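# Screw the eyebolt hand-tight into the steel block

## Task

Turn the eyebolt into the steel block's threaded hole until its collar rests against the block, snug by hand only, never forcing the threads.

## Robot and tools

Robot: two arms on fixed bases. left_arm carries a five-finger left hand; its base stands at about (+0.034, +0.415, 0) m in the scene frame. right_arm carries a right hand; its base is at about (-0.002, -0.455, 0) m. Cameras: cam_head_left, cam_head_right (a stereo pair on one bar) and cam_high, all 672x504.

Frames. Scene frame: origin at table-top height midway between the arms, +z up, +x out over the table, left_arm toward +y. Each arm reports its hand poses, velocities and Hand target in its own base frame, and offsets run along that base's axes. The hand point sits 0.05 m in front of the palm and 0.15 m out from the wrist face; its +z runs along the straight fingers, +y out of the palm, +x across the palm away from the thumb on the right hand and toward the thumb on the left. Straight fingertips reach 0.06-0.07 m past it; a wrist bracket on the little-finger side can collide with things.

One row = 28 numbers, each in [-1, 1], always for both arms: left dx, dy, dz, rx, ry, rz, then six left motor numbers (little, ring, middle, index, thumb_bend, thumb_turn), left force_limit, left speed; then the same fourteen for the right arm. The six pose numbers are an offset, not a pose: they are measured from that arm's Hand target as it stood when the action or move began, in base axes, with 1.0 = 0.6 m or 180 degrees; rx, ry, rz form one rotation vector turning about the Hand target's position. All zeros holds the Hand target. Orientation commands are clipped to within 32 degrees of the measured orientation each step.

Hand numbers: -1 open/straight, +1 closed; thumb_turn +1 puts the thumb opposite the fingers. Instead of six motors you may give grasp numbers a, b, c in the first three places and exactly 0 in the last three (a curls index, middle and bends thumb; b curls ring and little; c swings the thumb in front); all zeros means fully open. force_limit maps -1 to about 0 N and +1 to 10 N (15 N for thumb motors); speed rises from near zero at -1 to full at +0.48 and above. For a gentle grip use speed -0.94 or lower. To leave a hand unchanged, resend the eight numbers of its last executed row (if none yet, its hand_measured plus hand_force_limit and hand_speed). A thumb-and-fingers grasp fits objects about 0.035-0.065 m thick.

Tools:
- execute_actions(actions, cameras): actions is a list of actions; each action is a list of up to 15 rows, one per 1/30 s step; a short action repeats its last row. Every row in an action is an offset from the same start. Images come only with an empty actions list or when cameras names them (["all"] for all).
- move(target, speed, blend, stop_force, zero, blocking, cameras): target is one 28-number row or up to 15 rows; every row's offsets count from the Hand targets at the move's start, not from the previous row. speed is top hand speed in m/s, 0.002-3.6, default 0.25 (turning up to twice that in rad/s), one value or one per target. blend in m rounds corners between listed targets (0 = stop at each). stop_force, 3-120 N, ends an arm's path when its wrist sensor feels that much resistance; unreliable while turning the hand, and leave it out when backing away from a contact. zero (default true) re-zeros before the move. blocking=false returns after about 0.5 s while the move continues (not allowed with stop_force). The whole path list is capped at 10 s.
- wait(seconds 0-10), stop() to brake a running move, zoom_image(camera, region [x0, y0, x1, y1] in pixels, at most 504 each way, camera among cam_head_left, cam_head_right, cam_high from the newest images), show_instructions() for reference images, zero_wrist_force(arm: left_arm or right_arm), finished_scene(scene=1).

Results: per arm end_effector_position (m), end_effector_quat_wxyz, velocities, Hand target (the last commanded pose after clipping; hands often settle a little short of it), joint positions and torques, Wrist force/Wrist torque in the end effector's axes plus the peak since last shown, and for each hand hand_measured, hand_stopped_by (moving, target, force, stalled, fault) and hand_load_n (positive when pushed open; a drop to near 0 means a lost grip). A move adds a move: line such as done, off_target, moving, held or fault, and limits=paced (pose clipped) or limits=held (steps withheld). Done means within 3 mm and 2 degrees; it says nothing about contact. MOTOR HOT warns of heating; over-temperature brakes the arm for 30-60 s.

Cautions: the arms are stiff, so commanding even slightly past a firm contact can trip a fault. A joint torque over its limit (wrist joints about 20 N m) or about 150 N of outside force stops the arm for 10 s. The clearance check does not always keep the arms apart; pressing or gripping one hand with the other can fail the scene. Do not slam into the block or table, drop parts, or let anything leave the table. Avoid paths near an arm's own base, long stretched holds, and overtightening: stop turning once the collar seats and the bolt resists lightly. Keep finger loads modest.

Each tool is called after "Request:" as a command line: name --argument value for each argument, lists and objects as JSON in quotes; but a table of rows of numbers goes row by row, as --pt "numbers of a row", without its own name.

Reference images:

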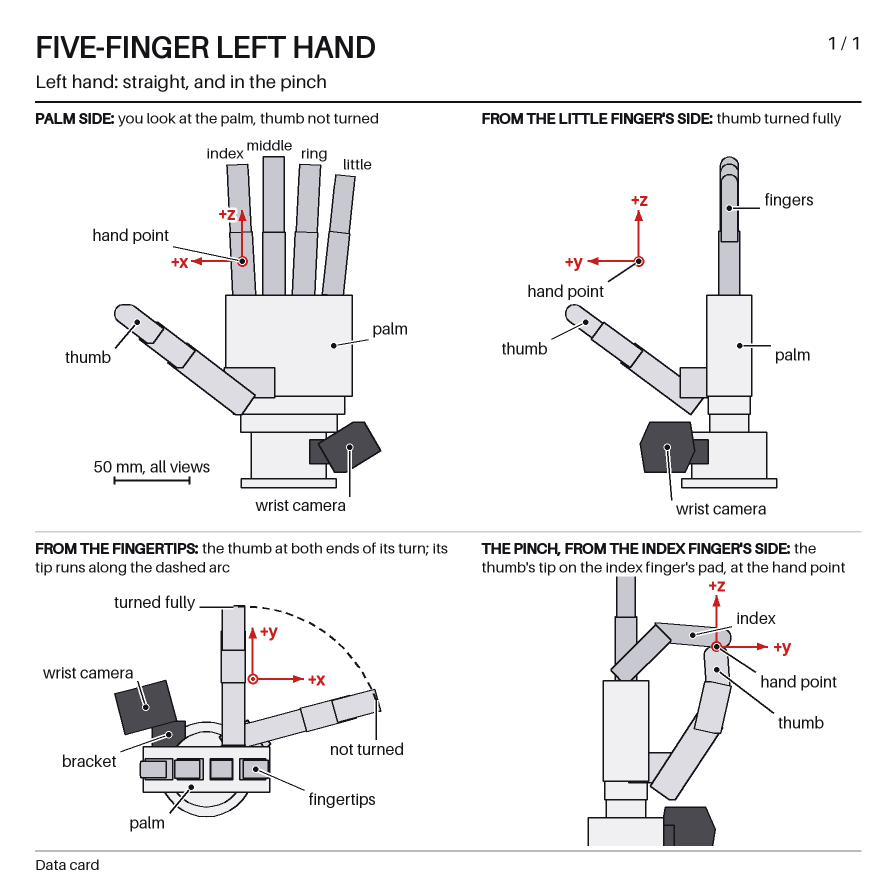

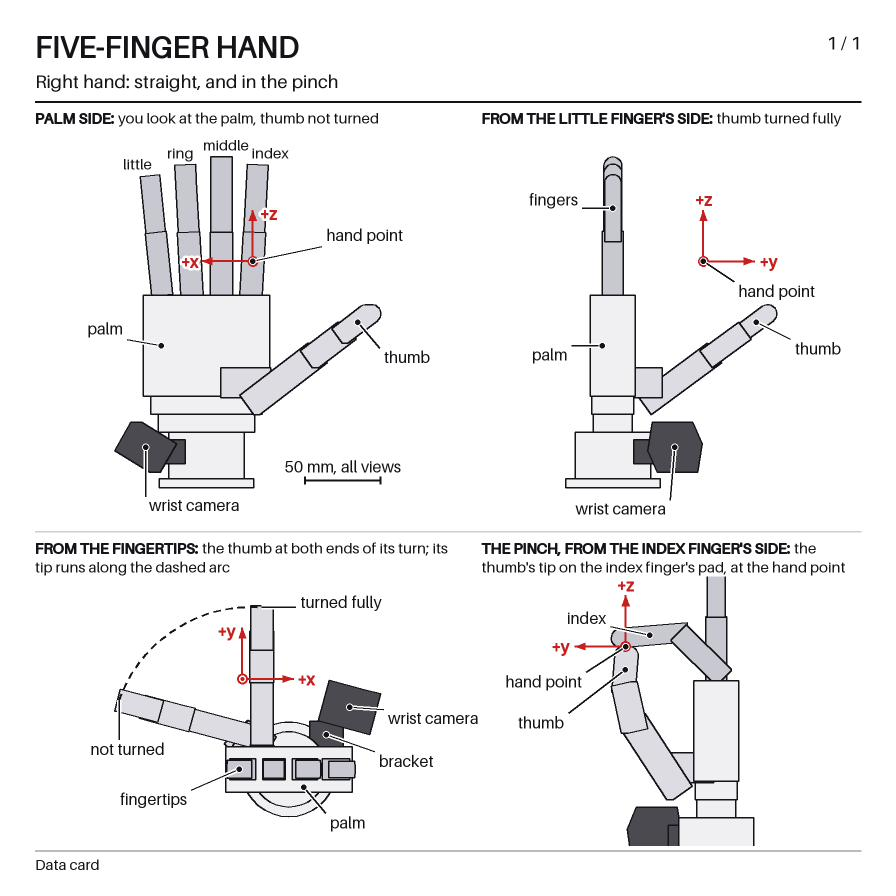

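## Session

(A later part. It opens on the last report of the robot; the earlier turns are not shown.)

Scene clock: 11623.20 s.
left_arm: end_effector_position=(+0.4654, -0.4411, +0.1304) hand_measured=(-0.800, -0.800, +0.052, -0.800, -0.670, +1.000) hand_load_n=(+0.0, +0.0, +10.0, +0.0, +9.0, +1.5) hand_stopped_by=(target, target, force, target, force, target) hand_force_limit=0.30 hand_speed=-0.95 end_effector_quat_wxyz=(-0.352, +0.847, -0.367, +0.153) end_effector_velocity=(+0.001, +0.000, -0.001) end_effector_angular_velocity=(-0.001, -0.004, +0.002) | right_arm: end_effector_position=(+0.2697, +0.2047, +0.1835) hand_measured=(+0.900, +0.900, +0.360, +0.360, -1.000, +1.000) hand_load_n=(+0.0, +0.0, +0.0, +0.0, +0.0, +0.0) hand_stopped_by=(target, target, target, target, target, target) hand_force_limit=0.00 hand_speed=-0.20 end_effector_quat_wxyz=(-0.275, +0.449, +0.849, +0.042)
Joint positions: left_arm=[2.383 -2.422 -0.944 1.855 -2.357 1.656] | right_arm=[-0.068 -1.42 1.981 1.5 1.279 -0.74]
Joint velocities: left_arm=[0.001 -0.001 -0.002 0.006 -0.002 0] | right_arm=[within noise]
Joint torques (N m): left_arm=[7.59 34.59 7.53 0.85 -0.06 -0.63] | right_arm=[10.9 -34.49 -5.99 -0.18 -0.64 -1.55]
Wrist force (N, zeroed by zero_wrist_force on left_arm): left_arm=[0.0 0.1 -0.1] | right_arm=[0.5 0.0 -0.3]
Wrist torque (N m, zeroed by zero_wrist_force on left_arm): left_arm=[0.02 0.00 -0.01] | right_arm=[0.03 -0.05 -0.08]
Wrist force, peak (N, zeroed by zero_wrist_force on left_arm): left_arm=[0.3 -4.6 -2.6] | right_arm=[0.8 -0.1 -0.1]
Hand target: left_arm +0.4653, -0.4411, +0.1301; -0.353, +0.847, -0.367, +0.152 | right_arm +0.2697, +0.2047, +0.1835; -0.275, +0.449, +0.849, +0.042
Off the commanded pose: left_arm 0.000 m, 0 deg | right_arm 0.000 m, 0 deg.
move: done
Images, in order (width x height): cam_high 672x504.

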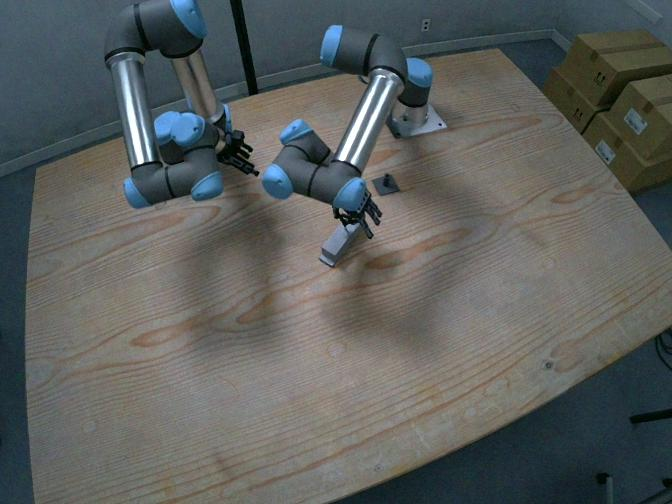

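Request:
move --target '[0.00073,0.00068,-0.0288,0,0,0,-0.8,-0.8,0.4,-0.8,0.15,1,0.3,-0.95,0,0,0,0,0,0,0.9,0.9,0.36,0.36,-1,1,0,-0.2]' --speed 0.04

Request:
move --target '[0,0,-0.0083,0,0,0,-0.8,-0.8,0.4,-0.8,0.15,1,0.3,-0.95,0,0,0,0,0,0,0.9,0.9,0.36,0.36,-1,1,0,-0.2]' --speed 0.003 --stop_force 3

Request:
move --pt "0.00073 0.00068 0.0025 0 0 0 -0.8 -0.8 0.4 -0.8 0.15 1 0.3 -0.95 0 0 0 0 0 0 0.9 0.9 0.36 0.36 -1 1 0 -0.2" --pt "0.00073 0.00068 -0.0067 0 0 0 -0.8 -0.8 0.4 -0.8 0.15 1 0.3 -0.95 0 0 0 0 0 0 0.9 0.9 0.36 0.36 -1 1 0 -0.2" --speed '[0.01,0.003]' --stop_force 3 --zero false

Request:
move --pt "0.00073 0.00068 0.0025 0 0 0 -0.8 -0.8 0.4 -0.8 0.15 1 0.3 -0.95 0 0 0 0 0 0 0.9 0.9 0.36 0.36 -1 1 0 -0.2" --pt "0.00073 0.00068 -0.0067 0 0 0 -0.8 -0.8 0.4 -0.8 0.15 1 0.3 -0.95 0 0 0 0 0 0 0.9 0.9 0.36 0.36 -1 1 0 -0.2" --speed '[0.01,0.003]' --stop_force 3 --zero false

Scene clock: 11664.90 s.
left_arm: end_effector_position=(+0.4657, -0.4406, +0.1125) hand_measured=(-0.800, -0.800, +0.052, -0.800, -0.670, +1.000) hand_load_n=(+0.0, +0.0, +10.0, +0.0, +9.5, +1.5) hand_stopped_by=(target, target, force, target, force, target) hand_force_limit=0.30 hand_speed=-0.95 end_effector_quat_wxyz=(-0.353, +0.847, -0.368, +0.152) end_effector_velocity=(+0.000, +0.000, +0.001) end_effector_angular_velocity=(+0.001, +0.003, +0.001) | right_arm: end_effector_position=(+0.2697, +0.2047, +0.1835) hand_measured=(+0.900, +0.900, +0.360, +0.360, -1.000, +1.000) hand_load_n=(+0.0, +0.0, +0.0, +0.0, -0.5, +0.0) hand_stopped_by=(target, target, target, target, target, target) hand_force_limit=0.00 hand_speed=-0.20 end_effector_quat_wxyz=(-0.275, +0.449, +0.849, +0.042)
Joint positions: left_arm=[2.384 -2.434 -0.968 1.892 -2.357 1.658] | right_arm=[-0.068 -1.42 1.981 1.5 1.279 -0.74]
Joint velocities: left_arm=[0 0 0.002 -0.005 0.002 -0.001] | right_arm=[within noise]
Joint torques (N m): left_arm=[7.17 60.64 31.85 -5.26 0.69 1.14] | right_arm=[9.69 -35.1 -5.75 -0.14 -0.7 -1.49]
Wrist force (N, zeroed by zero_wrist_force on left_arm): left_arm=[0.2 0.3 -0.1] | right_arm=[0.4 0.1 -0.3]
Wrist torque (N m, zeroed by zero_wrist_force on left_arm): left_arm=[0.05 -0.03 0.00] | right_arm=[0.05 -0.03 -0.08]
Wrist force, peak (N, zeroed by zero_wrist_force on left_arm): left_arm=[-0.1 -0.7 -0.1] | right_arm=[0.7 -0.2 -0.4]
Hand target: left_arm +0.4658, -0.4407, +0.1128; -0.353, +0.847, -0.367, +0.152 | right_arm +0.2697, +0.2047, +0.1835; -0.275, +0.449, +0.849, +0.042
Off the commanded pose: left_arm 0.000 m, 0 deg | right_arm 0.000 m, 0 deg.
move: done

Scene clock: 11665.93 s.
left_arm: end_effector_position=(+0.4658, -0.4407, +0.1115) hand_measured=(-0.800, -0.800, +0.052, -0.800, -0.670, +1.000) hand_load_n=(+0.0, +0.0, +9.5, +0.0, +9.0, +1.5) hand_stopped_by=(target, target, force, target, force, target) hand_force_limit=0.30 hand_speed=-0.95 end_effector_quat_wxyz=(-0.353, +0.847, -0.367, +0.152) | right_arm: end_effector_position=(+0.2697, +0.2047, +0.1835) hand_measured=(+0.900, +0.900, +0.360, +0.360, -1.000, +1.000) hand_load_n=(+0.0, +0.0, +0.0, +0.0, +0.0, +0.5) hand_stopped_by=(target, target, target, target, target, target) hand_force_limit=0.00 hand_speed=-0.20 end_effector_quat_wxyz=(-0.275, +0.449, +0.849, +0.042)
Joint positions: left_arm=[2.384 -2.435 -0.97 1.894 -2.357 1.658] | right_arm=[-0.068 -1.42 1.981 1.5 1.279 -0.74]
Joint torques (N m): left_arm=[5.15 52.94 25.49 -4.64 0.55 0.49] | right_arm=[10.55 -34.13 -6.8 -0.19 -0.49 -1.53]
Wrist force (N, zeroed by zero_wrist_force on left_arm): left_arm=[0.4 -4.7 -2.7] | right_arm=[0.3 -0.2 -0.4]
Wrist torque (N m, zeroed by zero_wrist_force on left_arm): left_arm=[-0.21 -0.08 0.10] | right_arm=[0.02 -0.01 -0.09]
Wrist force, peak (N, zeroed by zero_wrist_force on left_arm): left_arm=[0.3 -5.0 -2.8] | right_arm=[0.7 -0.1 -0.4]
Hand target: left_arm +0.4658, -0.4407, +0.1116; -0.353, +0.847, -0.367, +0.152 (not the last commanded pose) | right_arm +0.2697, +0.2047, +0.1835; -0.275, +0.449, +0.849, +0.042
Off the commanded pose: left_arm 0.004 m, 0 deg | right_arm 0.000 m, 0 deg.
move: contact (left_arm)

Scene clock: 11667.17 s.
left_arm: end_effector_position=(+0.4662, -0.4402, +0.1116) hand_measured=(-0.800, -0.800, +0.052, -0.800, -0.670, +1.000) hand_load_n=(+0.0, +0.0, +9.5, +0.0, +9.5, +1.5) hand_stopped_by=(target, target, force, target, force, target) hand_force_limit=0.30 hand_speed=-0.95 end_effector_quat_wxyz=(-0.353, +0.847, -0.367, +0.152) | right_arm: end_effector_position=(+0.2697, +0.2047, +0.1835) hand_measured=(+0.900, +0.900, +0.360, +0.360, -1.000, +1.000) hand_load_n=(+0.0, +0.0, +0.0, +0.0, -0.5, +0.0) hand_stopped_by=(target, target, target, target, target, target) hand_force_limit=0.00 hand_speed=-0.20 end_effector_quat_wxyz=(-0.275, +0.449, +0.849, +0.042)
Joint positions: left_arm=[2.386 -2.434 -0.97 1.895 -2.357 1.659] | right_arm=[-0.068 -1.42 1.981 1.5 1.279 -0.74]
Joint torques (N m): left_arm=[0.08 46.41 25.67 -4.7 0.41 -0.79] | right_arm=[9.17 -34.84 -6.29 -0.11 -0.67 -1.42]
Wrist force (N, zeroed by zero_wrist_force on left_arm): left_arm=[-0.4 -4.1 -2.6] | right_arm=[0.7 -0.1 -0.4]
Wrist torque (N m, zeroed by zero_wrist_force on left_arm): left_arm=[-0.16 -0.03 0.08] | right_arm=[0.03 -0.08 -0.06]
Wrist force, peak (N, zeroed by zero_wrist_force on left_arm): left_arm=[-0.1 -4.6 -2.7] | right_arm=[0.8 -0.1 -0.2]
Hand target: left_arm +0.4663, -0.4403, +0.1117; -0.352, +0.847, -0.367, +0.153 (not the last commanded pose) | right_arm +0.2697, +0.2047, +0.1835; -0.275, +0.449, +0.849, +0.042
Off the commanded pose: left_arm 0.004 m, 0 deg | right_arm 0.000 m, 0 deg.
move: contact (left_arm); path passed 1 of 2 targets

Scene clock: 11668.47 s.
left_arm: end_effector_position=(+0.4667, -0.4398, +0.1116) hand_measured=(-0.800, -0.800, +0.052, -0.800, -0.670, +1.000) hand_load_n=(+0.0, +0.0, +9.0, +0.0, +9.0, +1.0) hand_stopped_by=(target, target, force, target, force, target) hand_force_limit=0.30 hand_speed=-0.95 end_effector_quat_wxyz=(-0.353, +0.847, -0.367, +0.152) | right_arm: end_effector_position=(+0.2697, +0.2047, +0.1835) hand_measured=(+0.900, +0.900, +0.360, +0.360, -1.000, +1.000) hand_load_n=(+0.0, +0.0, +0.0, +0.5, +0.0, +0.0) hand_stopped_by=(target, target, target, target, target, target) hand_force_limit=0.00 hand_speed=-0.20 end_effector_quat_wxyz=(-0.275, +0.449, +0.849, +0.042)
Joint positions: left_arm=[2.387 -2.434 -0.971 1.896 -2.357 1.66] | right_arm=[-0.068 -1.42 1.981 1.5 1.279 -0.74]
Joint torques (N m): left_arm=[4.73 46.85 25.6 -4.82 0.47 0.15] | right_arm=[10.1 -34.37 -6.47 -0.14 -0.77 -1.39]
Wrist force (N, zeroed by zero_wrist_force on left_arm): left_arm=[-0.4 -4.5 -2.6] | right_arm=[0.5 -0.1 -0.2]
Wrist torque (N m, zeroed by zero_wrist_force on left_arm): left_arm=[-0.18 -0.04 0.09] | right_arm=[0.02 -0.04 -0.08]
Wrist force, peak (N, zeroed by zero_wrist_force on left_arm): left_arm=[-0.1 -4.7 -3.0] | right_arm=[0.8 -0.1 -0.4]
Hand target: left_arm +0.4667, -0.4398, +0.1116; -0.352, +0.847, -0.367, +0.153 (not the last commanded pose) | right_arm +0.2697, +0.2047, +0.1835; -0.275, +0.449, +0.849, +0.042
Off the commanded pose: left_arm 0.004 m, 0 deg | right_arm 0.000 m, 0 deg.
move: contact (left_arm); path passed 1 of 2 targets

Request:
move --pt "0 -0.00165 0.0025 0 0 0 -0.8 -0.8 0.4 -0.8 0.15 1 0.3 -0.95 0 0 0 0 0 0 0.9 0.9 0.36 0.36 -1 1 0 -0.2" --pt "0 -0.00165 -0.0067 0 0 0 -0.8 -0.8 0.4 -0.8 0.15 1 0.3 -0.95 0 0 0 0 0 0 0.9 0.9 0.36 0.36 -1 1 0 -0.2" --speed '[0.01,0.003]' --stop_force 3 --zero false

Request:
move --pt "0.0008 -0.00085 0.0025 0 0 0 -0.8 -0.8 0.4 -0.8 0.15 1 0.3 -0.95 0 0 0 0 0 0 0.9 0.9 0.36 0.36 -1 1 0 -0.2" --pt "0.0008 -0.00085 -0.0067 0 0 0 -0.8 -0.8 0.4 -0.8 0.15 1 0.3 -0.95 0 0 0 0 0 0 0.9 0.9 0.36 0.36 -1 1 0 -0.2" --speed '[0.01,0.003]' --stop_force 3 --zero false

Request:
move --pt "0.0008 -0.00085 0.0025 0 0 0 -0.8 -0.8 0.4 -0.8 0.15 1 0.3 -0.95 0 0 0 0 0 0 0.9 0.9 0.36 0.36 -1 1 0 -0.2" --pt "0.0008 -0.00085 -0.0067 0 0 0 -0.8 -0.8 0.4 -0.8 0.15 1 0.3 -0.95 0 0 0 0 0 0 0.9 0.9 0.36 0.36 -1 1 0 -0.2" --speed '[0.01,0.003]' --stop_force 3 --zero false

Request:
move --pt "0.0008 -0.00085 0.0025 0 0 0 -0.8 -0.8 0.4 -0.8 0.15 1 0.3 -0.95 0 0 0 0 0 0 0.9 0.9 0.36 0.36 -1 1 0 -0.2" --pt "0.0008 -0.00085 -0.0067 0 0 0 -0.8 -0.8 0.4 -0.8 0.15 1 0.3 -0.95 0 0 0 0 0 0 0.9 0.9 0.36 0.36 -1 1 0 -0.2" --speed '[0.01,0.003]' --stop_force 3 --zero false

Scene clock: 11697.33 s.
left_arm: end_effector_position=(+0.4667, -0.4408, +0.1116) hand_measured=(-0.800, -0.800, +0.052, -0.800, -0.670, +1.000) hand_load_n=(+0.0, +0.0, +9.5, +0.0, +9.0, +1.0) hand_stopped_by=(target, target, force, target, force, target) hand_force_limit=0.30 hand_speed=-0.95 end_effector_quat_wxyz=(-0.353, +0.847, -0.367, +0.152) | right_arm: end_effector_position=(+0.2697, +0.2047, +0.1835) hand_measured=(+0.900, +0.900, +0.360, +0.360, -1.000, +1.000) hand_load_n=(+0.0, +0.0, +0.0, +0.0, +0.0, +0.5) hand_stopped_by=(target, target, target, target, target, target) hand_force_limit=0.00 hand_speed=-0.20 end_effector_quat_wxyz=(-0.275, +0.449, +0.849, +0.042)
Joint positions: left_arm=[2.385 -2.436 -0.966 1.893 -2.357 1.659] | right_arm=[-0.068 -1.42 1.981 1.5 1.279 -0.74]
Joint torques (N m): left_arm=[-6.23 43.99 25.56 -4.69 -0.39 -0.29] | right_arm=[10.03 -34.83 -5.79 -0.19 -0.63 -1.54]
Wrist force (N, zeroed by zero_wrist_force on left_arm): left_arm=[-0.1 -4.5 -2.8] | right_arm=[0.4 0.0 -0.4]
Wrist torque (N m, zeroed by zero_wrist_force on left_arm): left_arm=[-0.22 -0.08 0.10] | right_arm=[0.05 -0.03 -0.08]
Wrist force, peak (N, zeroed by zero_wrist_force on left_arm): left_arm=[0.1 -4.6 -2.8] | right_arm=[0.7 0.0 -0.5]
Hand target: left_arm +0.4667, -0.4408, +0.1117; -0.352, +0.847, -0.367, +0.153 (not the last commanded pose) | right_arm +0.2697, +0.2047, +0.1835; -0.275, +0.449, +0.849, +0.042
Off the commanded pose: left_arm 0.004 m, 0 deg | right_arm 0.000 m, 0 deg.
move: contact (left_arm); path passed 1 of 2 targets

Scene clock: 11698.60 s.
left_arm: end_effector_position=(+0.4672, -0.4413, +0.1116) hand_measured=(-0.800, -0.800, +0.052, -0.800, -0.670, +1.000) hand_load_n=(+0.0, -0.5, +9.5, +0.0, +9.5, +1.5) hand_stopped_by=(target, target, force, target, force, target) hand_force_limit=0.30 hand_speed=-0.95 end_effector_quat_wxyz=(-0.352, +0.847, -0.367, +0.152) | right_arm: end_effector_position=(+0.2697, +0.2047, +0.1835) hand_measured=(+0.900, +0.900, +0.360, +0.360, -1.000, +1.000) hand_load_n=(+0.0, +0.0, +0.0, +0.0, +0.0, +0.0) hand_stopped_by=(target, target, target, target, target, target) hand_force_limit=0.00 hand_speed=-0.20 end_effector_quat_wxyz=(-0.275, +0.449, +0.849, +0.042)
Joint positions: left_arm=[2.385 -2.438 -0.963 1.892 -2.357 1.659] | right_arm=[-0.068 -1.42 1.981 1.5 1.279 -0.74]
Joint torques (N m): left_arm=[-7.95 44.71 26 -4.6 0.72 -0.93] | right_arm=[10.16 -33.8 -6.44 -0.19 -0.7 -1.61]
Wrist force (N, zeroed by zero_wrist_force on left_arm): left_arm=[-0.3 -3.9 -2.1] | right_arm=[0.5 0.0 -0.3]
Wrist torque (N m, zeroed by zero_wrist_force on left_arm): left_arm=[-0.18 -0.04 0.08] | right_arm=[0.04 -0.05 -0.08]
Wrist force, peak (N, zeroed by zero_wrist_force on left_arm): left_arm=[-0.4 -4.1 -2.8] | right_arm=[0.8 0.0 -0.3]
Hand target: left_arm +0.4672, -0.4414, +0.1117; -0.352, +0.847, -0.367, +0.153 (not the last commanded pose) | right_arm +0.2697, +0.2047, +0.1835; -0.275, +0.449, +0.849, +0.042
Off the commanded pose: left_arm 0.004 m, 0 deg | right_arm 0.000 m, 0 deg.
move: contact (left_arm); path passed 1 of 2 targets

Scene clock: 11699.87 s.
left_arm: end_effector_position=(+0.4677, -0.4419, +0.1116) hand_measured=(-0.800, -0.800, +0.052, -0.800, -0.670, +1.000) hand_load_n=(+0.0, +0.0, +9.0, +0.0, +9.5, +1.0) hand_stopped_by=(target, target, force, target, force, target) hand_force_limit=0.30 hand_speed=-0.95 end_effector_quat_wxyz=(-0.352, +0.847, -0.367, +0.153) | right_arm: end_effector_position=(+0.2697, +0.2047, +0.1835) hand_measured=(+0.900, +0.900, +0.360, +0.360, -1.000, +1.000) hand_load_n=(+0.0, +0.0, +0.0, +0.0, -0.5, +0.0) hand_stopped_by=(target, target, target, target, target, target) hand_force_limit=0.00 hand_speed=-0.20 end_effector_quat_wxyz=(-0.275, +0.449, +0.849, +0.042)
Joint positions: left_arm=[2.385 -2.44 -0.959 1.89 -2.357 1.658] | right_arm=[-0.068 -1.42 1.981 1.5 1.279 -0.74]
Joint torques (N m): left_arm=[-7.39 43.86 26.46 -4.73 -0.08 -0.92] | right_arm=[9.95 -34.27 -6.75 -0.12 -0.65 -1.55]
Wrist force (N, zeroed by zero_wrist_force on left_arm): left_arm=[0.1 -4.4 -2.7] | right_arm=[0.5 -0.1 -0.4]
Wrist torque (N m, zeroed by zero_wrist_force on left_arm): left_arm=[-0.19 -0.12 0.11] | right_arm=[0.03 -0.04 -0.09]
Wrist force, peak (N, zeroed by zero_wrist_force on left_arm): left_arm=[-0.3 -4.6 -2.8] | right_arm=[0.7 -0.2 -0.5]
Hand target: left_arm +0.4677, -0.4419, +0.1117; -0.352, +0.847, -0.367, +0.153 (not the last commanded pose) | right_arm +0.2697, +0.2047, +0.1835; -0.275, +0.449, +0.849, +0.042
Off the commanded pose: left_arm 0.004 m, 0 deg | right_arm 0.000 m, 0 deg.
move: contact (left_arm); path passed 1 of 2 targets

Scene clock: 11701.13 s.
left_arm: end_effector_position=(+0.4681, -0.4424, +0.1116) hand_measured=(-0.800, -0.800, +0.052, -0.800, -0.670, +1.000) hand_load_n=(+0.0, +0.0, +9.5, +0.0, +9.5, +1.0) hand_stopped_by=(target, target, force, target, force, target) hand_force_limit=0.30 hand_speed=-0.95 end_effector_quat_wxyz=(-0.352, +0.847, -0.367, +0.153) | right_arm: end_effector_position=(+0.2697, +0.2047, +0.1835) hand_measured=(+0.900, +0.900, +0.360, +0.360, -1.000, +1.000) hand_load_n=(+0.0, +0.0, +0.0, +0.0, -0.5, +0.0) hand_stopped_by=(target, target, target, target, target, target) hand_force_limit=0.00 hand_speed=-0.20 end_effector_quat_wxyz=(-0.275, +0.449, +0.849, +0.042)
Joint positions: left_arm=[2.385 -2.442 -0.955 1.888 -2.357 1.658] | right_arm=[-0.068 -1.42 1.981 1.5 1.279 -0.74]
Joint torques (N m): left_arm=[-7.02 42.69 25.86 -4.69 -0.14 -0.72] | right_arm=[9.99 -34.22 -6.61 -0.18 -0.7 -1.45]
Wrist force (N, zeroed by zero_wrist_force on left_arm): left_arm=[0.1 -4.0 -2.6] | right_arm=[0.7 0.0 -0.3]
Wrist torque (N m, zeroed by zero_wrist_force on left_arm): left_arm=[-0.14 -0.10 0.10] | right_arm=[0.03 -0.07 -0.06]
Wrist force, peak (N, zeroed by zero_wrist_force on left_arm): left_arm=[0.0 -4.5 -2.6] | right_arm=[0.7 -0.4 -0.1]
Hand target: left_arm +0.4682, -0.4424, +0.1117; -0.352, +0.847, -0.367, +0.153 (not the last commanded pose) | right_arm +0.2697, +0.2047, +0.1835; -0.275, +0.449, +0.849, +0.042
Off the commanded pose: left_arm 0.004 m, 0 deg | right_arm 0.000 m, 0 deg.
move: contact (left_arm); path passed 1 of 2 targets

Request:
move --pt "0 0 0.0917 0 0 0 -0.8 -0.8 0.4 -0.8 0.15 1 0.3 -0.95 0 0 0 0 0 0 0.9 0.9 0.36 0.36 -1 1 0 -0.2" --pt "-0.219 0.30317 0.0917 0 0 0 -0.8 -0.8 0.4 -0.8 0.15 1 0.3 -0.95 0 0 0 0 0 0 0.9 0.9 0.36 0.36 -1 1 0 -0.2" --speed 0.12 --blend 0.01 --cameras '["all"]'

Request:
zoom_image --camera "cam_high" --region '[360, 140, 420, 200]'

Scene clock: 11759.33 s.
left_arm: end_effector_position=(+0.3368, -0.2605, +0.1667) hand_measured=(-0.800, -0.800, +0.052, -0.800, -0.670, +1.000) hand_load_n=(+0.0, +0.0, +10.0, +0.0, +9.0, +1.5) hand_stopped_by=(target, target, force, target, force, target) hand_force_limit=0.30 hand_speed=-0.95 end_effector_quat_wxyz=(-0.352, +0.847, -0.367, +0.153) | right_arm: end_effector_position=(+0.2697, +0.2047, +0.1835) hand_measured=(+0.900, +0.900, +0.360, +0.360, -1.000, +1.000) hand_load_n=(+0.0, +0.0, +0.0, +0.0, +0.0, +0.0) hand_stopped_by=(target, target, target, target, target, target) hand_force_limit=0.00 hand_speed=-0.20 end_effector_quat_wxyz=(-0.275, +0.449, +0.849, +0.042)
Joint positions: left_arm=[2.496 -1.848 -1.737 2.186 -2.344 1.814] | right_arm=[-0.068 -1.42 1.981 1.5 1.279 -0.74]
Joint torques (N m): left_arm=[-8.22 33.85 11.04 -4.49 -2.11 -0.83] | right_arm=[10.17 -33.84 -6.19 -0.12 -0.61 -1.46]
Wrist force (N, zeroed by zero_wrist_force on left_arm): left_arm=[0.3 -0.1 0.0] | right_arm=[0.4 0.0 -0.2]
Wrist torque (N m, zeroed by zero_wrist_force on left_arm): left_arm=[-0.01 -0.07 0.00] | right_arm=[0.03 -0.02 -0.09]
Wrist force, peak (N, zeroed by zero_wrist_force on left_arm): left_arm=[-0.1 -4.2 -2.6] | right_arm=[0.7 -0.5 -0.3]
Hand target: left_arm +0.3368, -0.2605, +0.1667; -0.352, +0.847, -0.367, +0.153 | right_arm +0.2697, +0.2047, +0.1835; -0.275, +0.449, +0.849, +0.042
Off the commanded pose: left_arm 0.000 m, 0 deg | right_arm 0.000 m, 0 deg.
move: done

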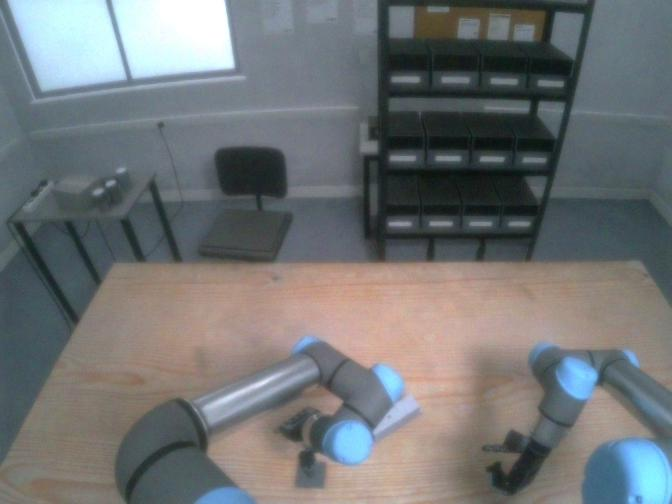

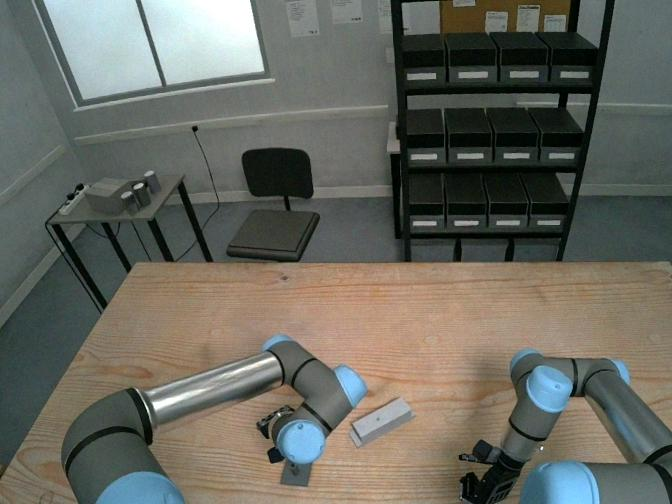

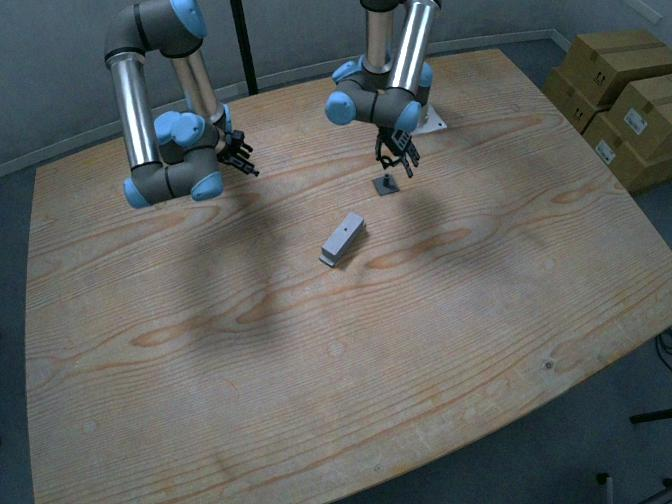

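Scaled by 8.400 from the camera's 672x504 image, which has a finer 960x720 frame.

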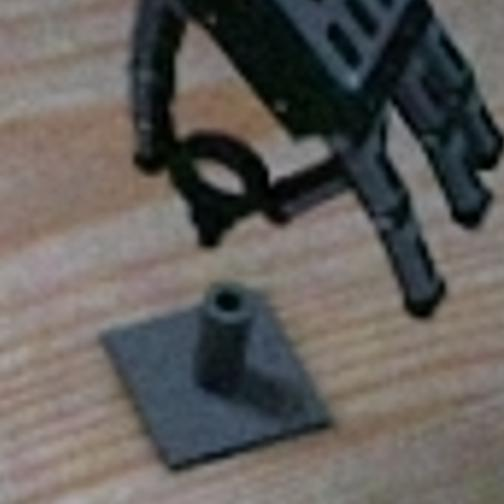

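Request:
zoom_image --camera "cam_high" --region '[376, 150, 401, 175]'

Request:
zoom_image --camera "cam_high" --region '[375, 168, 400, 193]'

Scaled by 20.160 from the camera's 672x504 image, which has a finer 960x720 frame.

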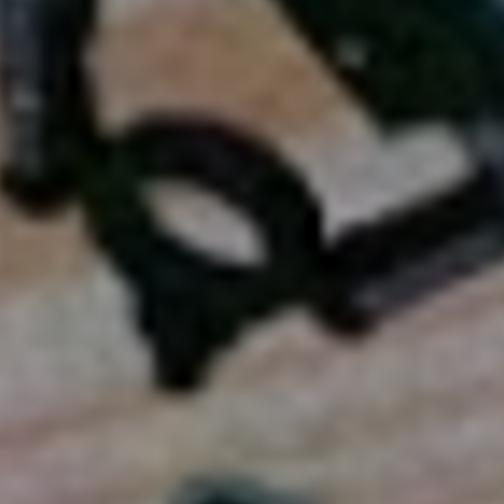

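Scaled by 20.160 from the camera's 672x504 image, which has a finer 960x720 frame.

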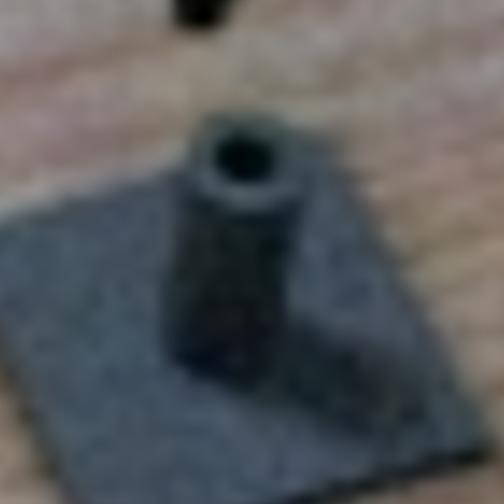

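Request:
move --pt "-0.05333 0.05717 0 0 0 0 -0.8 -0.8 0.4 -0.8 0.15 1 0.3 -0.95 0 0 0 0 0 0 0.9 0.9 0.36 0.36 -1 1 0 -0.2" --pt "-0.05333 0.05717 -0.113 0 0 0 -0.8 -0.8 0.4 -0.8 0.15 1 0.3 -0.95 0 0 0 0 0 0 0.9 0.9 0.36 0.36 -1 1 0 -0.2" --speed 0.1 --cameras '["cam_high"]'

Request:
zoom_image --camera "cam_high" --region '[371, 155, 401, 185]'

Scene clock: 11804.60 s.
left_arm: end_effector_position=(+0.3047, -0.2262, +0.0989) hand_measured=(-0.800, -0.800, +0.052, -0.800, -0.670, +1.000) hand_load_n=(+0.0, +0.0, +10.0, +0.0, +9.0, +1.5) hand_stopped_by=(target, target, force, target, force, target) hand_force_limit=0.30 hand_speed=-0.95 end_effector_quat_wxyz=(-0.352, +0.847, -0.367, +0.152) | right_arm: end_effector_position=(+0.2697, +0.2047, +0.1835) hand_measured=(+0.900, +0.900, +0.360, +0.360, -1.000, +1.000) hand_load_n=(+0.0, +0.0, +0.0, +0.0, -0.5, +0.0) hand_stopped_by=(target, target, target, target, target, target) hand_force_limit=0.00 hand_speed=-0.20 end_effector_quat_wxyz=(-0.275, +0.449, +0.849, +0.042)
Joint positions: left_arm=[2.521 -1.827 -1.962 2.412 -2.34 1.848] | right_arm=[-0.068 -1.42 1.981 1.5 1.279 -0.74]
Joint torques (N m): left_arm=[5.6 28.59 27.43 -2.31 -2.46 0.56] | right_arm=[10.39 -34.57 -6.3 -0.19 -0.73 -1.47]
Wrist force (N, zeroed by zero_wrist_force on left_arm): left_arm=[0.2 -0.3 0.0] | right_arm=[0.5 -0.2 -0.3]
Wrist torque (N m, zeroed by zero_wrist_force on left_arm): left_arm=[-0.04 -0.05 0.00] | right_arm=[0.01 -0.05 -0.08]
Wrist force, peak (N, zeroed by zero_wrist_force on left_arm): left_arm=[0.4 -1.6 -1.1] | right_arm=[0.8 -0.3 -0.3]
Hand target: left_arm +0.3048, -0.2262, +0.0989; -0.352, +0.847, -0.367, +0.153 | right_arm +0.2697, +0.2047, +0.1835; -0.275, +0.449, +0.849, +0.042
Off the commanded pose: left_arm 0.000 m, 0 deg | right_arm 0.000 m, 0 deg.
move: done
Images, in order (width x height): cam_high 672x504.

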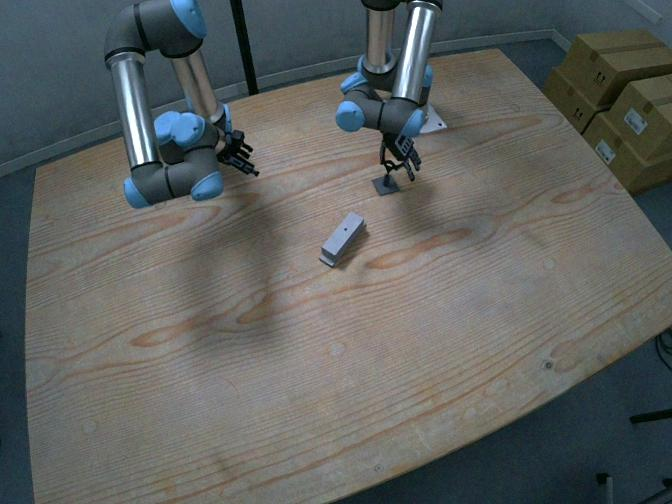

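Scaled by 16.800 from the camera's 672x504 image, which has a finer 960x720 frame.

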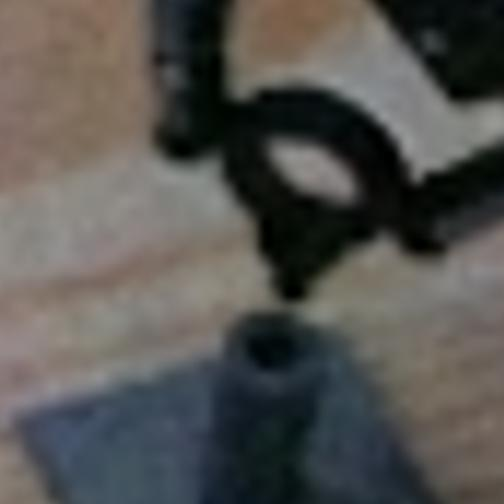

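Request:
move --target '[0.0091,-0.00975,0,0,0,0,-0.8,-0.8,0.4,-0.8,0.15,1,0.3,-0.95,0,0,0,0,0,0,0.9,0.9,0.36,0.36,-1,1,0,-0.2]' --speed 0.006 --stop_force 6 --cameras '["cam_high"]'

Request:
zoom_image --camera "cam_high" --region '[371, 155, 401, 185]'

Scene clock: 11813.20 s.
left_arm: end_effector_position=(+0.3102, -0.2321, +0.0989) hand_measured=(-0.800, -0.800, +0.052, -0.800, -0.670, +1.000) hand_load_n=(+0.0, +0.5, +10.0, +0.0, +9.0, +1.5) hand_stopped_by=(target, target, force, target, force, target) hand_force_limit=0.30 hand_speed=-0.95 end_effector_quat_wxyz=(-0.352, +0.847, -0.367, +0.153) | right_arm: end_effector_position=(+0.2697, +0.2047, +0.1835) hand_measured=(+0.900, +0.900, +0.360, +0.360, -1.000, +1.000) hand_load_n=(+0.0, +0.0, +0.0, +0.0, +0.0, +0.0) hand_stopped_by=(target, target, target, target, target, target) hand_force_limit=0.00 hand_speed=-0.20 end_effector_quat_wxyz=(-0.275, +0.449, +0.849, +0.042)
Joint positions: left_arm=[2.517 -1.845 -1.938 2.403 -2.341 1.842] | right_arm=[-0.068 -1.42 1.981 1.5 1.279 -0.74]
Joint torques (N m): left_arm=[-2.94 33.64 5.52 -1.84 -2.65 0.59] | right_arm=[10.59 -34.78 -6.14 -0.26 -0.72 -1.54]
Wrist force (N, zeroed by zero_wrist_force on left_arm): left_arm=[-0.5 0.0 -0.2] | right_arm=[0.5 0.0 -0.2]
Wrist torque (N m, zeroed by zero_wrist_force on left_arm): left_arm=[-0.03 0.01 -0.01] | right_arm=[0.03 -0.04 -0.08]
Wrist force, peak (N, zeroed by zero_wrist_force on left_arm): left_arm=[-0.1 -0.6 -0.1] | right_arm=[0.8 -0.4 -0.4]
Hand target: left_arm +0.3102, -0.2320, +0.0989; -0.352, +0.847, -0.367, +0.153 | right_arm +0.2697, +0.2047, +0.1835; -0.275, +0.449, +0.849, +0.042
Off the commanded pose: left_arm 0.000 m, 0 deg | right_arm 0.000 m, 0 deg.
move: done
Images, in order (width x height): cam_high 672x504.

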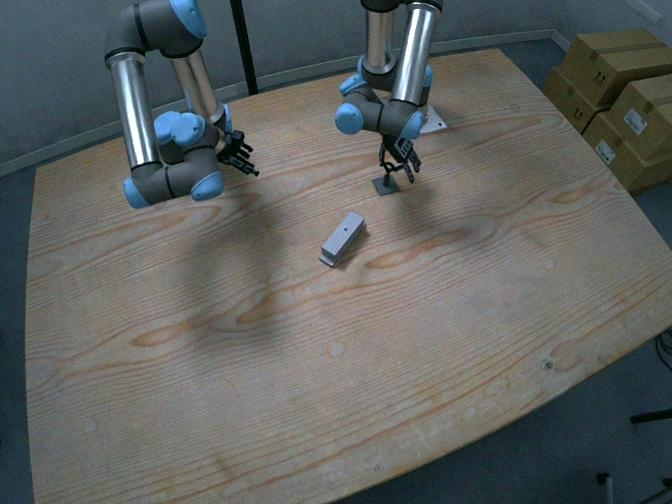

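Scaled by 16.800 from the camera's 672x504 image, which has a finer 960x720 frame.

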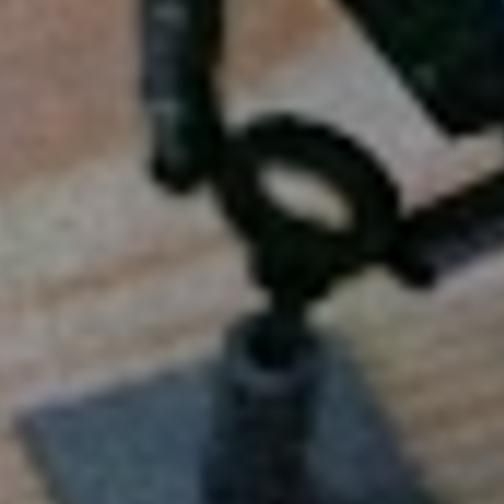

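Request:
move --pt "-0.00455 0.00487 0 0 0 0 -0.8 -0.8 0.4 -0.8 0.15 1 0.3 -0.95 0 0 0 0 0 0 0.9 0.9 0.36 0.36 -1 1 0 -0.2" --pt "-0.00455 0.00487 0.05 0 0 0 -0.8 -0.8 0.4 -0.8 0.15 1 0.3 -0.95 0 0 0 0 0 0 0.9 0.9 0.36 0.36 -1 1 0 -0.2" --pt "0.0163 -0.01717 0.05 0 0 0 -0.8 -0.8 0.4 -0.8 0.15 1 0.3 -0.95 0 0 0 0 0 0 0.9 0.9 0.36 0.36 -1 1 0 -0.2" --pt "0.0163 -0.01717 0.02 0 0 0 -0.8 -0.8 0.4 -0.8 0.15 1 0.3 -0.95 0 0 0 0 0 0 0.9 0.9 0.36 0.36 -1 1 0 -0.2" --speed 0.05 --cameras '["cam_high"]'

Request:
zoom_image --camera "cam_high" --region '[371, 155, 401, 185]'

Scene clock: 11834.10 s.
left_arm: end_effector_position=(+0.3199, -0.2423, +0.1108) hand_measured=(-0.800, -0.800, +0.052, -0.800, -0.670, +1.000) hand_load_n=(+0.0, +0.0, +10.0, +0.0, +9.5, +1.5) hand_stopped_by=(target, target, force, target, force, target) hand_force_limit=0.30 hand_speed=-0.95 end_effector_quat_wxyz=(-0.353, +0.847, -0.367, +0.152) | right_arm: end_effector_position=(+0.2697, +0.2047, +0.1835) hand_measured=(+0.900, +0.900, +0.360, +0.360, -1.000, +1.000) hand_load_n=(+0.0, +0.0, +0.0, +0.0, -0.5, +0.0) hand_stopped_by=(target, target, target, target, target, target) hand_force_limit=0.00 hand_speed=-0.20 end_effector_quat_wxyz=(-0.275, +0.449, +0.849, +0.042)
Joint positions: left_arm=[2.509 -1.859 -1.884 2.355 -2.342 1.831] | right_arm=[-0.068 -1.42 1.981 1.5 1.279 -0.74]
Joint torques (N m): left_arm=[8.38 36.17 26.85 -4.98 -1.03 1.39] | right_arm=[9.8 -34.16 -6.25 -0.23 -0.71 -1.6]
Wrist force (N, zeroed by zero_wrist_force on left_arm): left_arm=[-0.1 -0.4 -0.1] | right_arm=[0.5 -0.1 -0.4]
Wrist torque (N m, zeroed by zero_wrist_force on left_arm): left_arm=[-0.06 0.02 0.13] | right_arm=[0.02 -0.04 -0.08]
Wrist force, peak (N, zeroed by zero_wrist_force on left_arm): left_arm=[-0.2 0.6 0.7] | right_arm=[0.8 0.0 -0.5]
Hand target: left_arm +0.3200, -0.2423, +0.1109; -0.352, +0.847, -0.367, +0.153 | right_arm +0.2697, +0.2047, +0.1835; -0.275, +0.449, +0.849, +0.042
Off the commanded pose: left_arm 0.000 m, 0 deg | right_arm 0.000 m, 0 deg.
move: done
Images, in order (width x height): cam_high 672x504.

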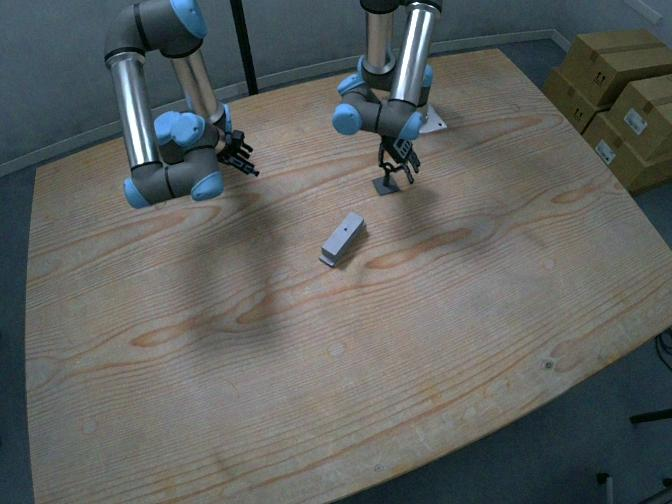

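Scaled by 16.800 from the camera's 672x504 image, which has a finer 960x720 frame.

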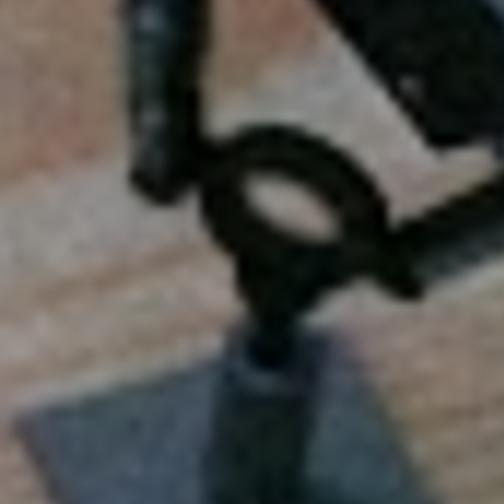

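Request:
move --target '[0,0,-0.0375,0,0,0,-0.8,-0.8,0.4,-0.8,0.15,1,0.3,-0.95,0,0,0,0,0,0,0.9,0.9,0.36,0.36,-1,1,0,-0.2]' --speed 0.005 --stop_force 3 --cameras '["cam_high"]'

Request:
zoom_image --camera "cam_high" --region '[371, 155, 401, 185]'

Scene clock: 11848.17 s.
left_arm: end_effector_position=(+0.3200, -0.2423, +0.0908) hand_measured=(-0.800, -0.800, +0.052, -0.800, -0.670, +1.000) hand_load_n=(+0.0, +0.0, +10.0, +0.5, +9.0, +1.5) hand_stopped_by=(target, target, force, target, force, target) hand_force_limit=0.30 hand_speed=-0.95 end_effector_quat_wxyz=(-0.352, +0.847, -0.367, +0.153) | right_arm: end_effector_position=(+0.2697, +0.2047, +0.1835) hand_measured=(+0.900, +0.900, +0.360, +0.360, -1.000, +1.000) hand_load_n=(+0.0, +0.0, +0.0, +0.0, +0.0, +0.0) hand_stopped_by=(target, target, target, target, target, target) hand_force_limit=0.00 hand_speed=-0.20 end_effector_quat_wxyz=(-0.275, +0.449, +0.849, +0.042)
Joint positions: left_arm=[2.509 -1.888 -1.906 2.407 -2.342 1.831] | right_arm=[-0.068 -1.42 1.981 1.5 1.279 -0.74]
Joint torques (N m): left_arm=[6.45 35.47 24.8 -4.67 0.26 -1.14] | right_arm=[10.06 -34.11 -5.94 -0.15 -0.65 -1.55]
Wrist force (N, zeroed by zero_wrist_force on left_arm): left_arm=[0.1 -5.3 -0.8] | right_arm=[0.4 -0.1 -0.3]
Wrist torque (N m, zeroed by zero_wrist_force on left_arm): left_arm=[-0.17 -0.01 0.25] | right_arm=[0.02 -0.03 -0.09]
Wrist force, peak (N, zeroed by zero_wrist_force on left_arm): left_arm=[-0.7 -7.7 -2.4] | right_arm=[0.9 -0.1 -0.5]
Hand target: left_arm +0.3200, -0.2423, +0.0908; -0.352, +0.847, -0.367, +0.153 (not the last commanded pose) | right_arm +0.2697, +0.2047, +0.1835; -0.275, +0.449, +0.849, +0.042
Off the commanded pose: left_arm 0.002 m, 0 deg | right_arm 0.000 m, 0 deg.
move: contact (left_arm)
Images, in order (width x height): cam_high 672x504.

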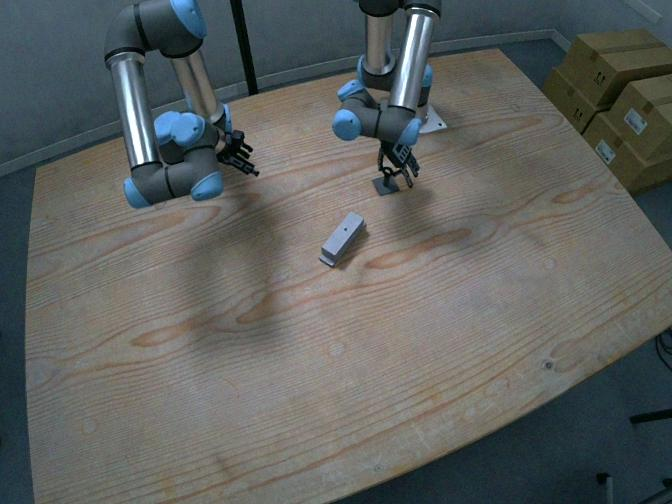

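Scaled by 16.800 from the camera's 672x504 image, which has a finer 960x720 frame.

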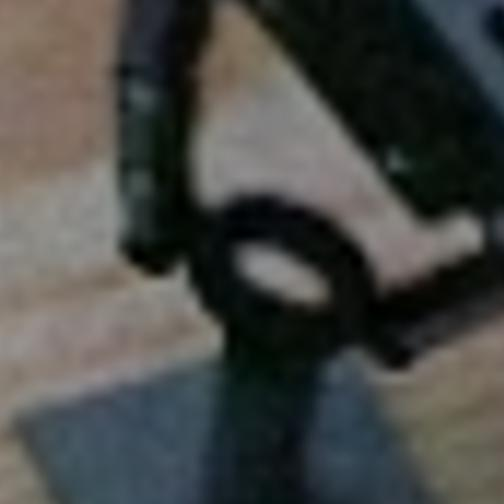

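Request:
move --target '[0,0,0,0,0,0,-0.8,-0.8,0.4,-0.8,-1,1,0.25,-0.93,0,0,0,0,0,0,0.9,0.9,0.36,0.36,-1,1,0,-0.2]'

Request:
move --target '[0,0,0,0,0,0,-0.8,-0.8,-0.15,-0.8,-1,1,0.25,-0.7,0,0,0,0,0,0,0.9,0.9,0.36,0.36,-1,1,0,-0.2]' --cameras '["cam_high"]'

Request:
zoom_image --camera "cam_high" --region '[371, 155, 401, 185]'

Scene clock: 11864.40 s.
left_arm: end_effector_position=(+0.3200, -0.2423, +0.0908) hand_measured=(-0.800, -0.800, +0.052, -0.800, -1.000, +1.000) hand_load_n=(+0.0, +0.0, +0.5, +0.0, +0.0, +0.0) hand_stopped_by=(target, target, force, target, target, target) hand_force_limit=0.25 hand_speed=-0.93 end_effector_quat_wxyz=(-0.352, +0.847, -0.367, +0.153) | right_arm: end_effector_position=(+0.2697, +0.2047, +0.1835) hand_measured=(+0.900, +0.900, +0.360, +0.360, -1.000, +1.000) hand_load_n=(+0.0, +0.0, +0.0, +0.0, +0.0, +0.5) hand_stopped_by=(target, target, target, target, target, target) hand_force_limit=0.00 hand_speed=-0.20 end_effector_quat_wxyz=(-0.275, +0.449, +0.849, +0.042)
Joint positions: left_arm=[2.509 -1.888 -1.906 2.407 -2.342 1.831] | right_arm=[-0.068 -1.42 1.981 1.5 1.279 -0.74]
Joint torques (N m): left_arm=[7.41 35.16 24.85 -4.52 0.34 -1.2] | right_arm=[10.71 -34.16 -5.6 -0.14 -0.67 -1.59]
Wrist force (N, zeroed by zero_wrist_force on left_arm): left_arm=[0.0 -1.2 -0.1] | right_arm=[0.4 -0.1 -0.4]
Wrist torque (N m, zeroed by zero_wrist_force on left_arm): left_arm=[-0.06 -0.01 0.16] | right_arm=[0.03 -0.03 -0.08]
Wrist force, peak (N, zeroed by zero_wrist_force on left_arm): left_arm=[0.2 -7.1 0.1] | right_arm=[0.8 -0.3 -0.3]
Hand target: left_arm +0.3200, -0.2423, +0.0908; -0.352, +0.847, -0.367, +0.153 | right_arm +0.2697, +0.2047, +0.1835; -0.275, +0.449, +0.849, +0.042
Off the commanded pose: left_arm 0.000 m, 0 deg | right_arm 0.000 m, 0 deg.
move: done

Scene clock: 11864.93 s.
left_arm: end_effector_position=(+0.3200, -0.2423, +0.0908) hand_measured=(-0.800, -0.800, -0.150, -0.800, -1.000, +1.000) hand_load_n=(+0.0, +0.0, +0.0, +0.0, +0.0, +0.0) hand_stopped_by=(target, target, target, target, target, target) hand_force_limit=0.25 hand_speed=-0.70 end_effector_quat_wxyz=(-0.352, +0.847, -0.367, +0.153) | right_arm: end_effector_position=(+0.2697, +0.2047, +0.1835) hand_measured=(+0.900, +0.900, +0.360, +0.360, -1.000, +1.000) hand_load_n=(+0.0, +0.0, +0.0, +0.0, +0.0, +0.0) hand_stopped_by=(target, target, target, target, target, target) hand_force_limit=0.00 hand_speed=-0.20 end_effector_quat_wxyz=(-0.275, +0.449, +0.849, +0.042)
Joint positions: left_arm=[2.509 -1.888 -1.906 2.407 -2.342 1.831] | right_arm=[-0.068 -1.42 1.981 1.5 1.279 -0.74]
Joint torques (N m): left_arm=[7.77 35.49 24.49 -4.25 0.26 -1.19] | right_arm=[10.25 -33.77 -6.1 -0.12 -0.68 -1.52]
Wrist force (N, zeroed by zero_wrist_force on left_arm): left_arm=[0.2 -0.8 -0.4] | right_arm=[0.5 -0.1 -0.2]
Wrist torque (N m, zeroed by zero_wrist_force on left_arm): left_arm=[-0.07 -0.05 0.17] | right_arm=[0.01 -0.05 -0.08]
Wrist force, peak (N, zeroed by zero_wrist_force on left_arm): left_arm=[0.2 -1.2 -0.1] | right_arm=[0.7 -0.1 -0.4]
Hand target: left_arm +0.3200, -0.2423, +0.0908; -0.352, +0.847, -0.367, +0.153 | right_arm +0.2697, +0.2047, +0.1835; -0.275, +0.449, +0.849, +0.042
Off the commanded pose: left_arm 0.000 m, 0 deg | right_arm 0.000 m, 0 deg.
move: done
Images, in order (width x height): cam_high 672x504.

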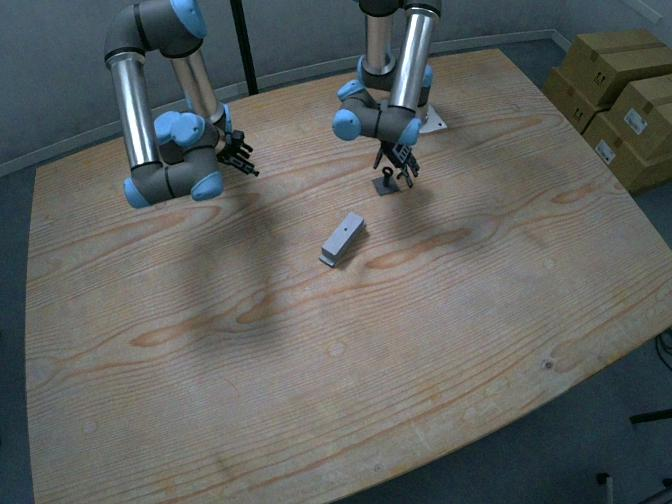

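Scaled by 16.800 from the camera's 672x504 image, which has a finer 960x720 frame.

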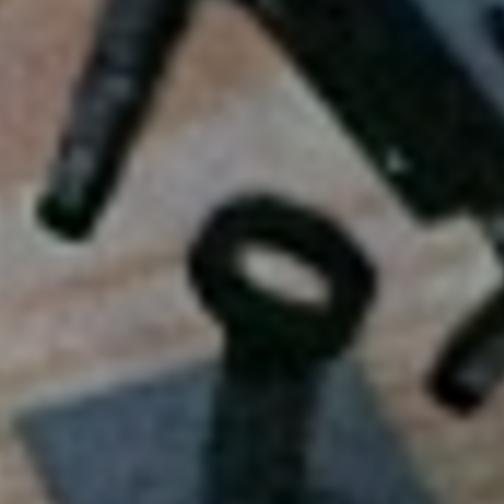

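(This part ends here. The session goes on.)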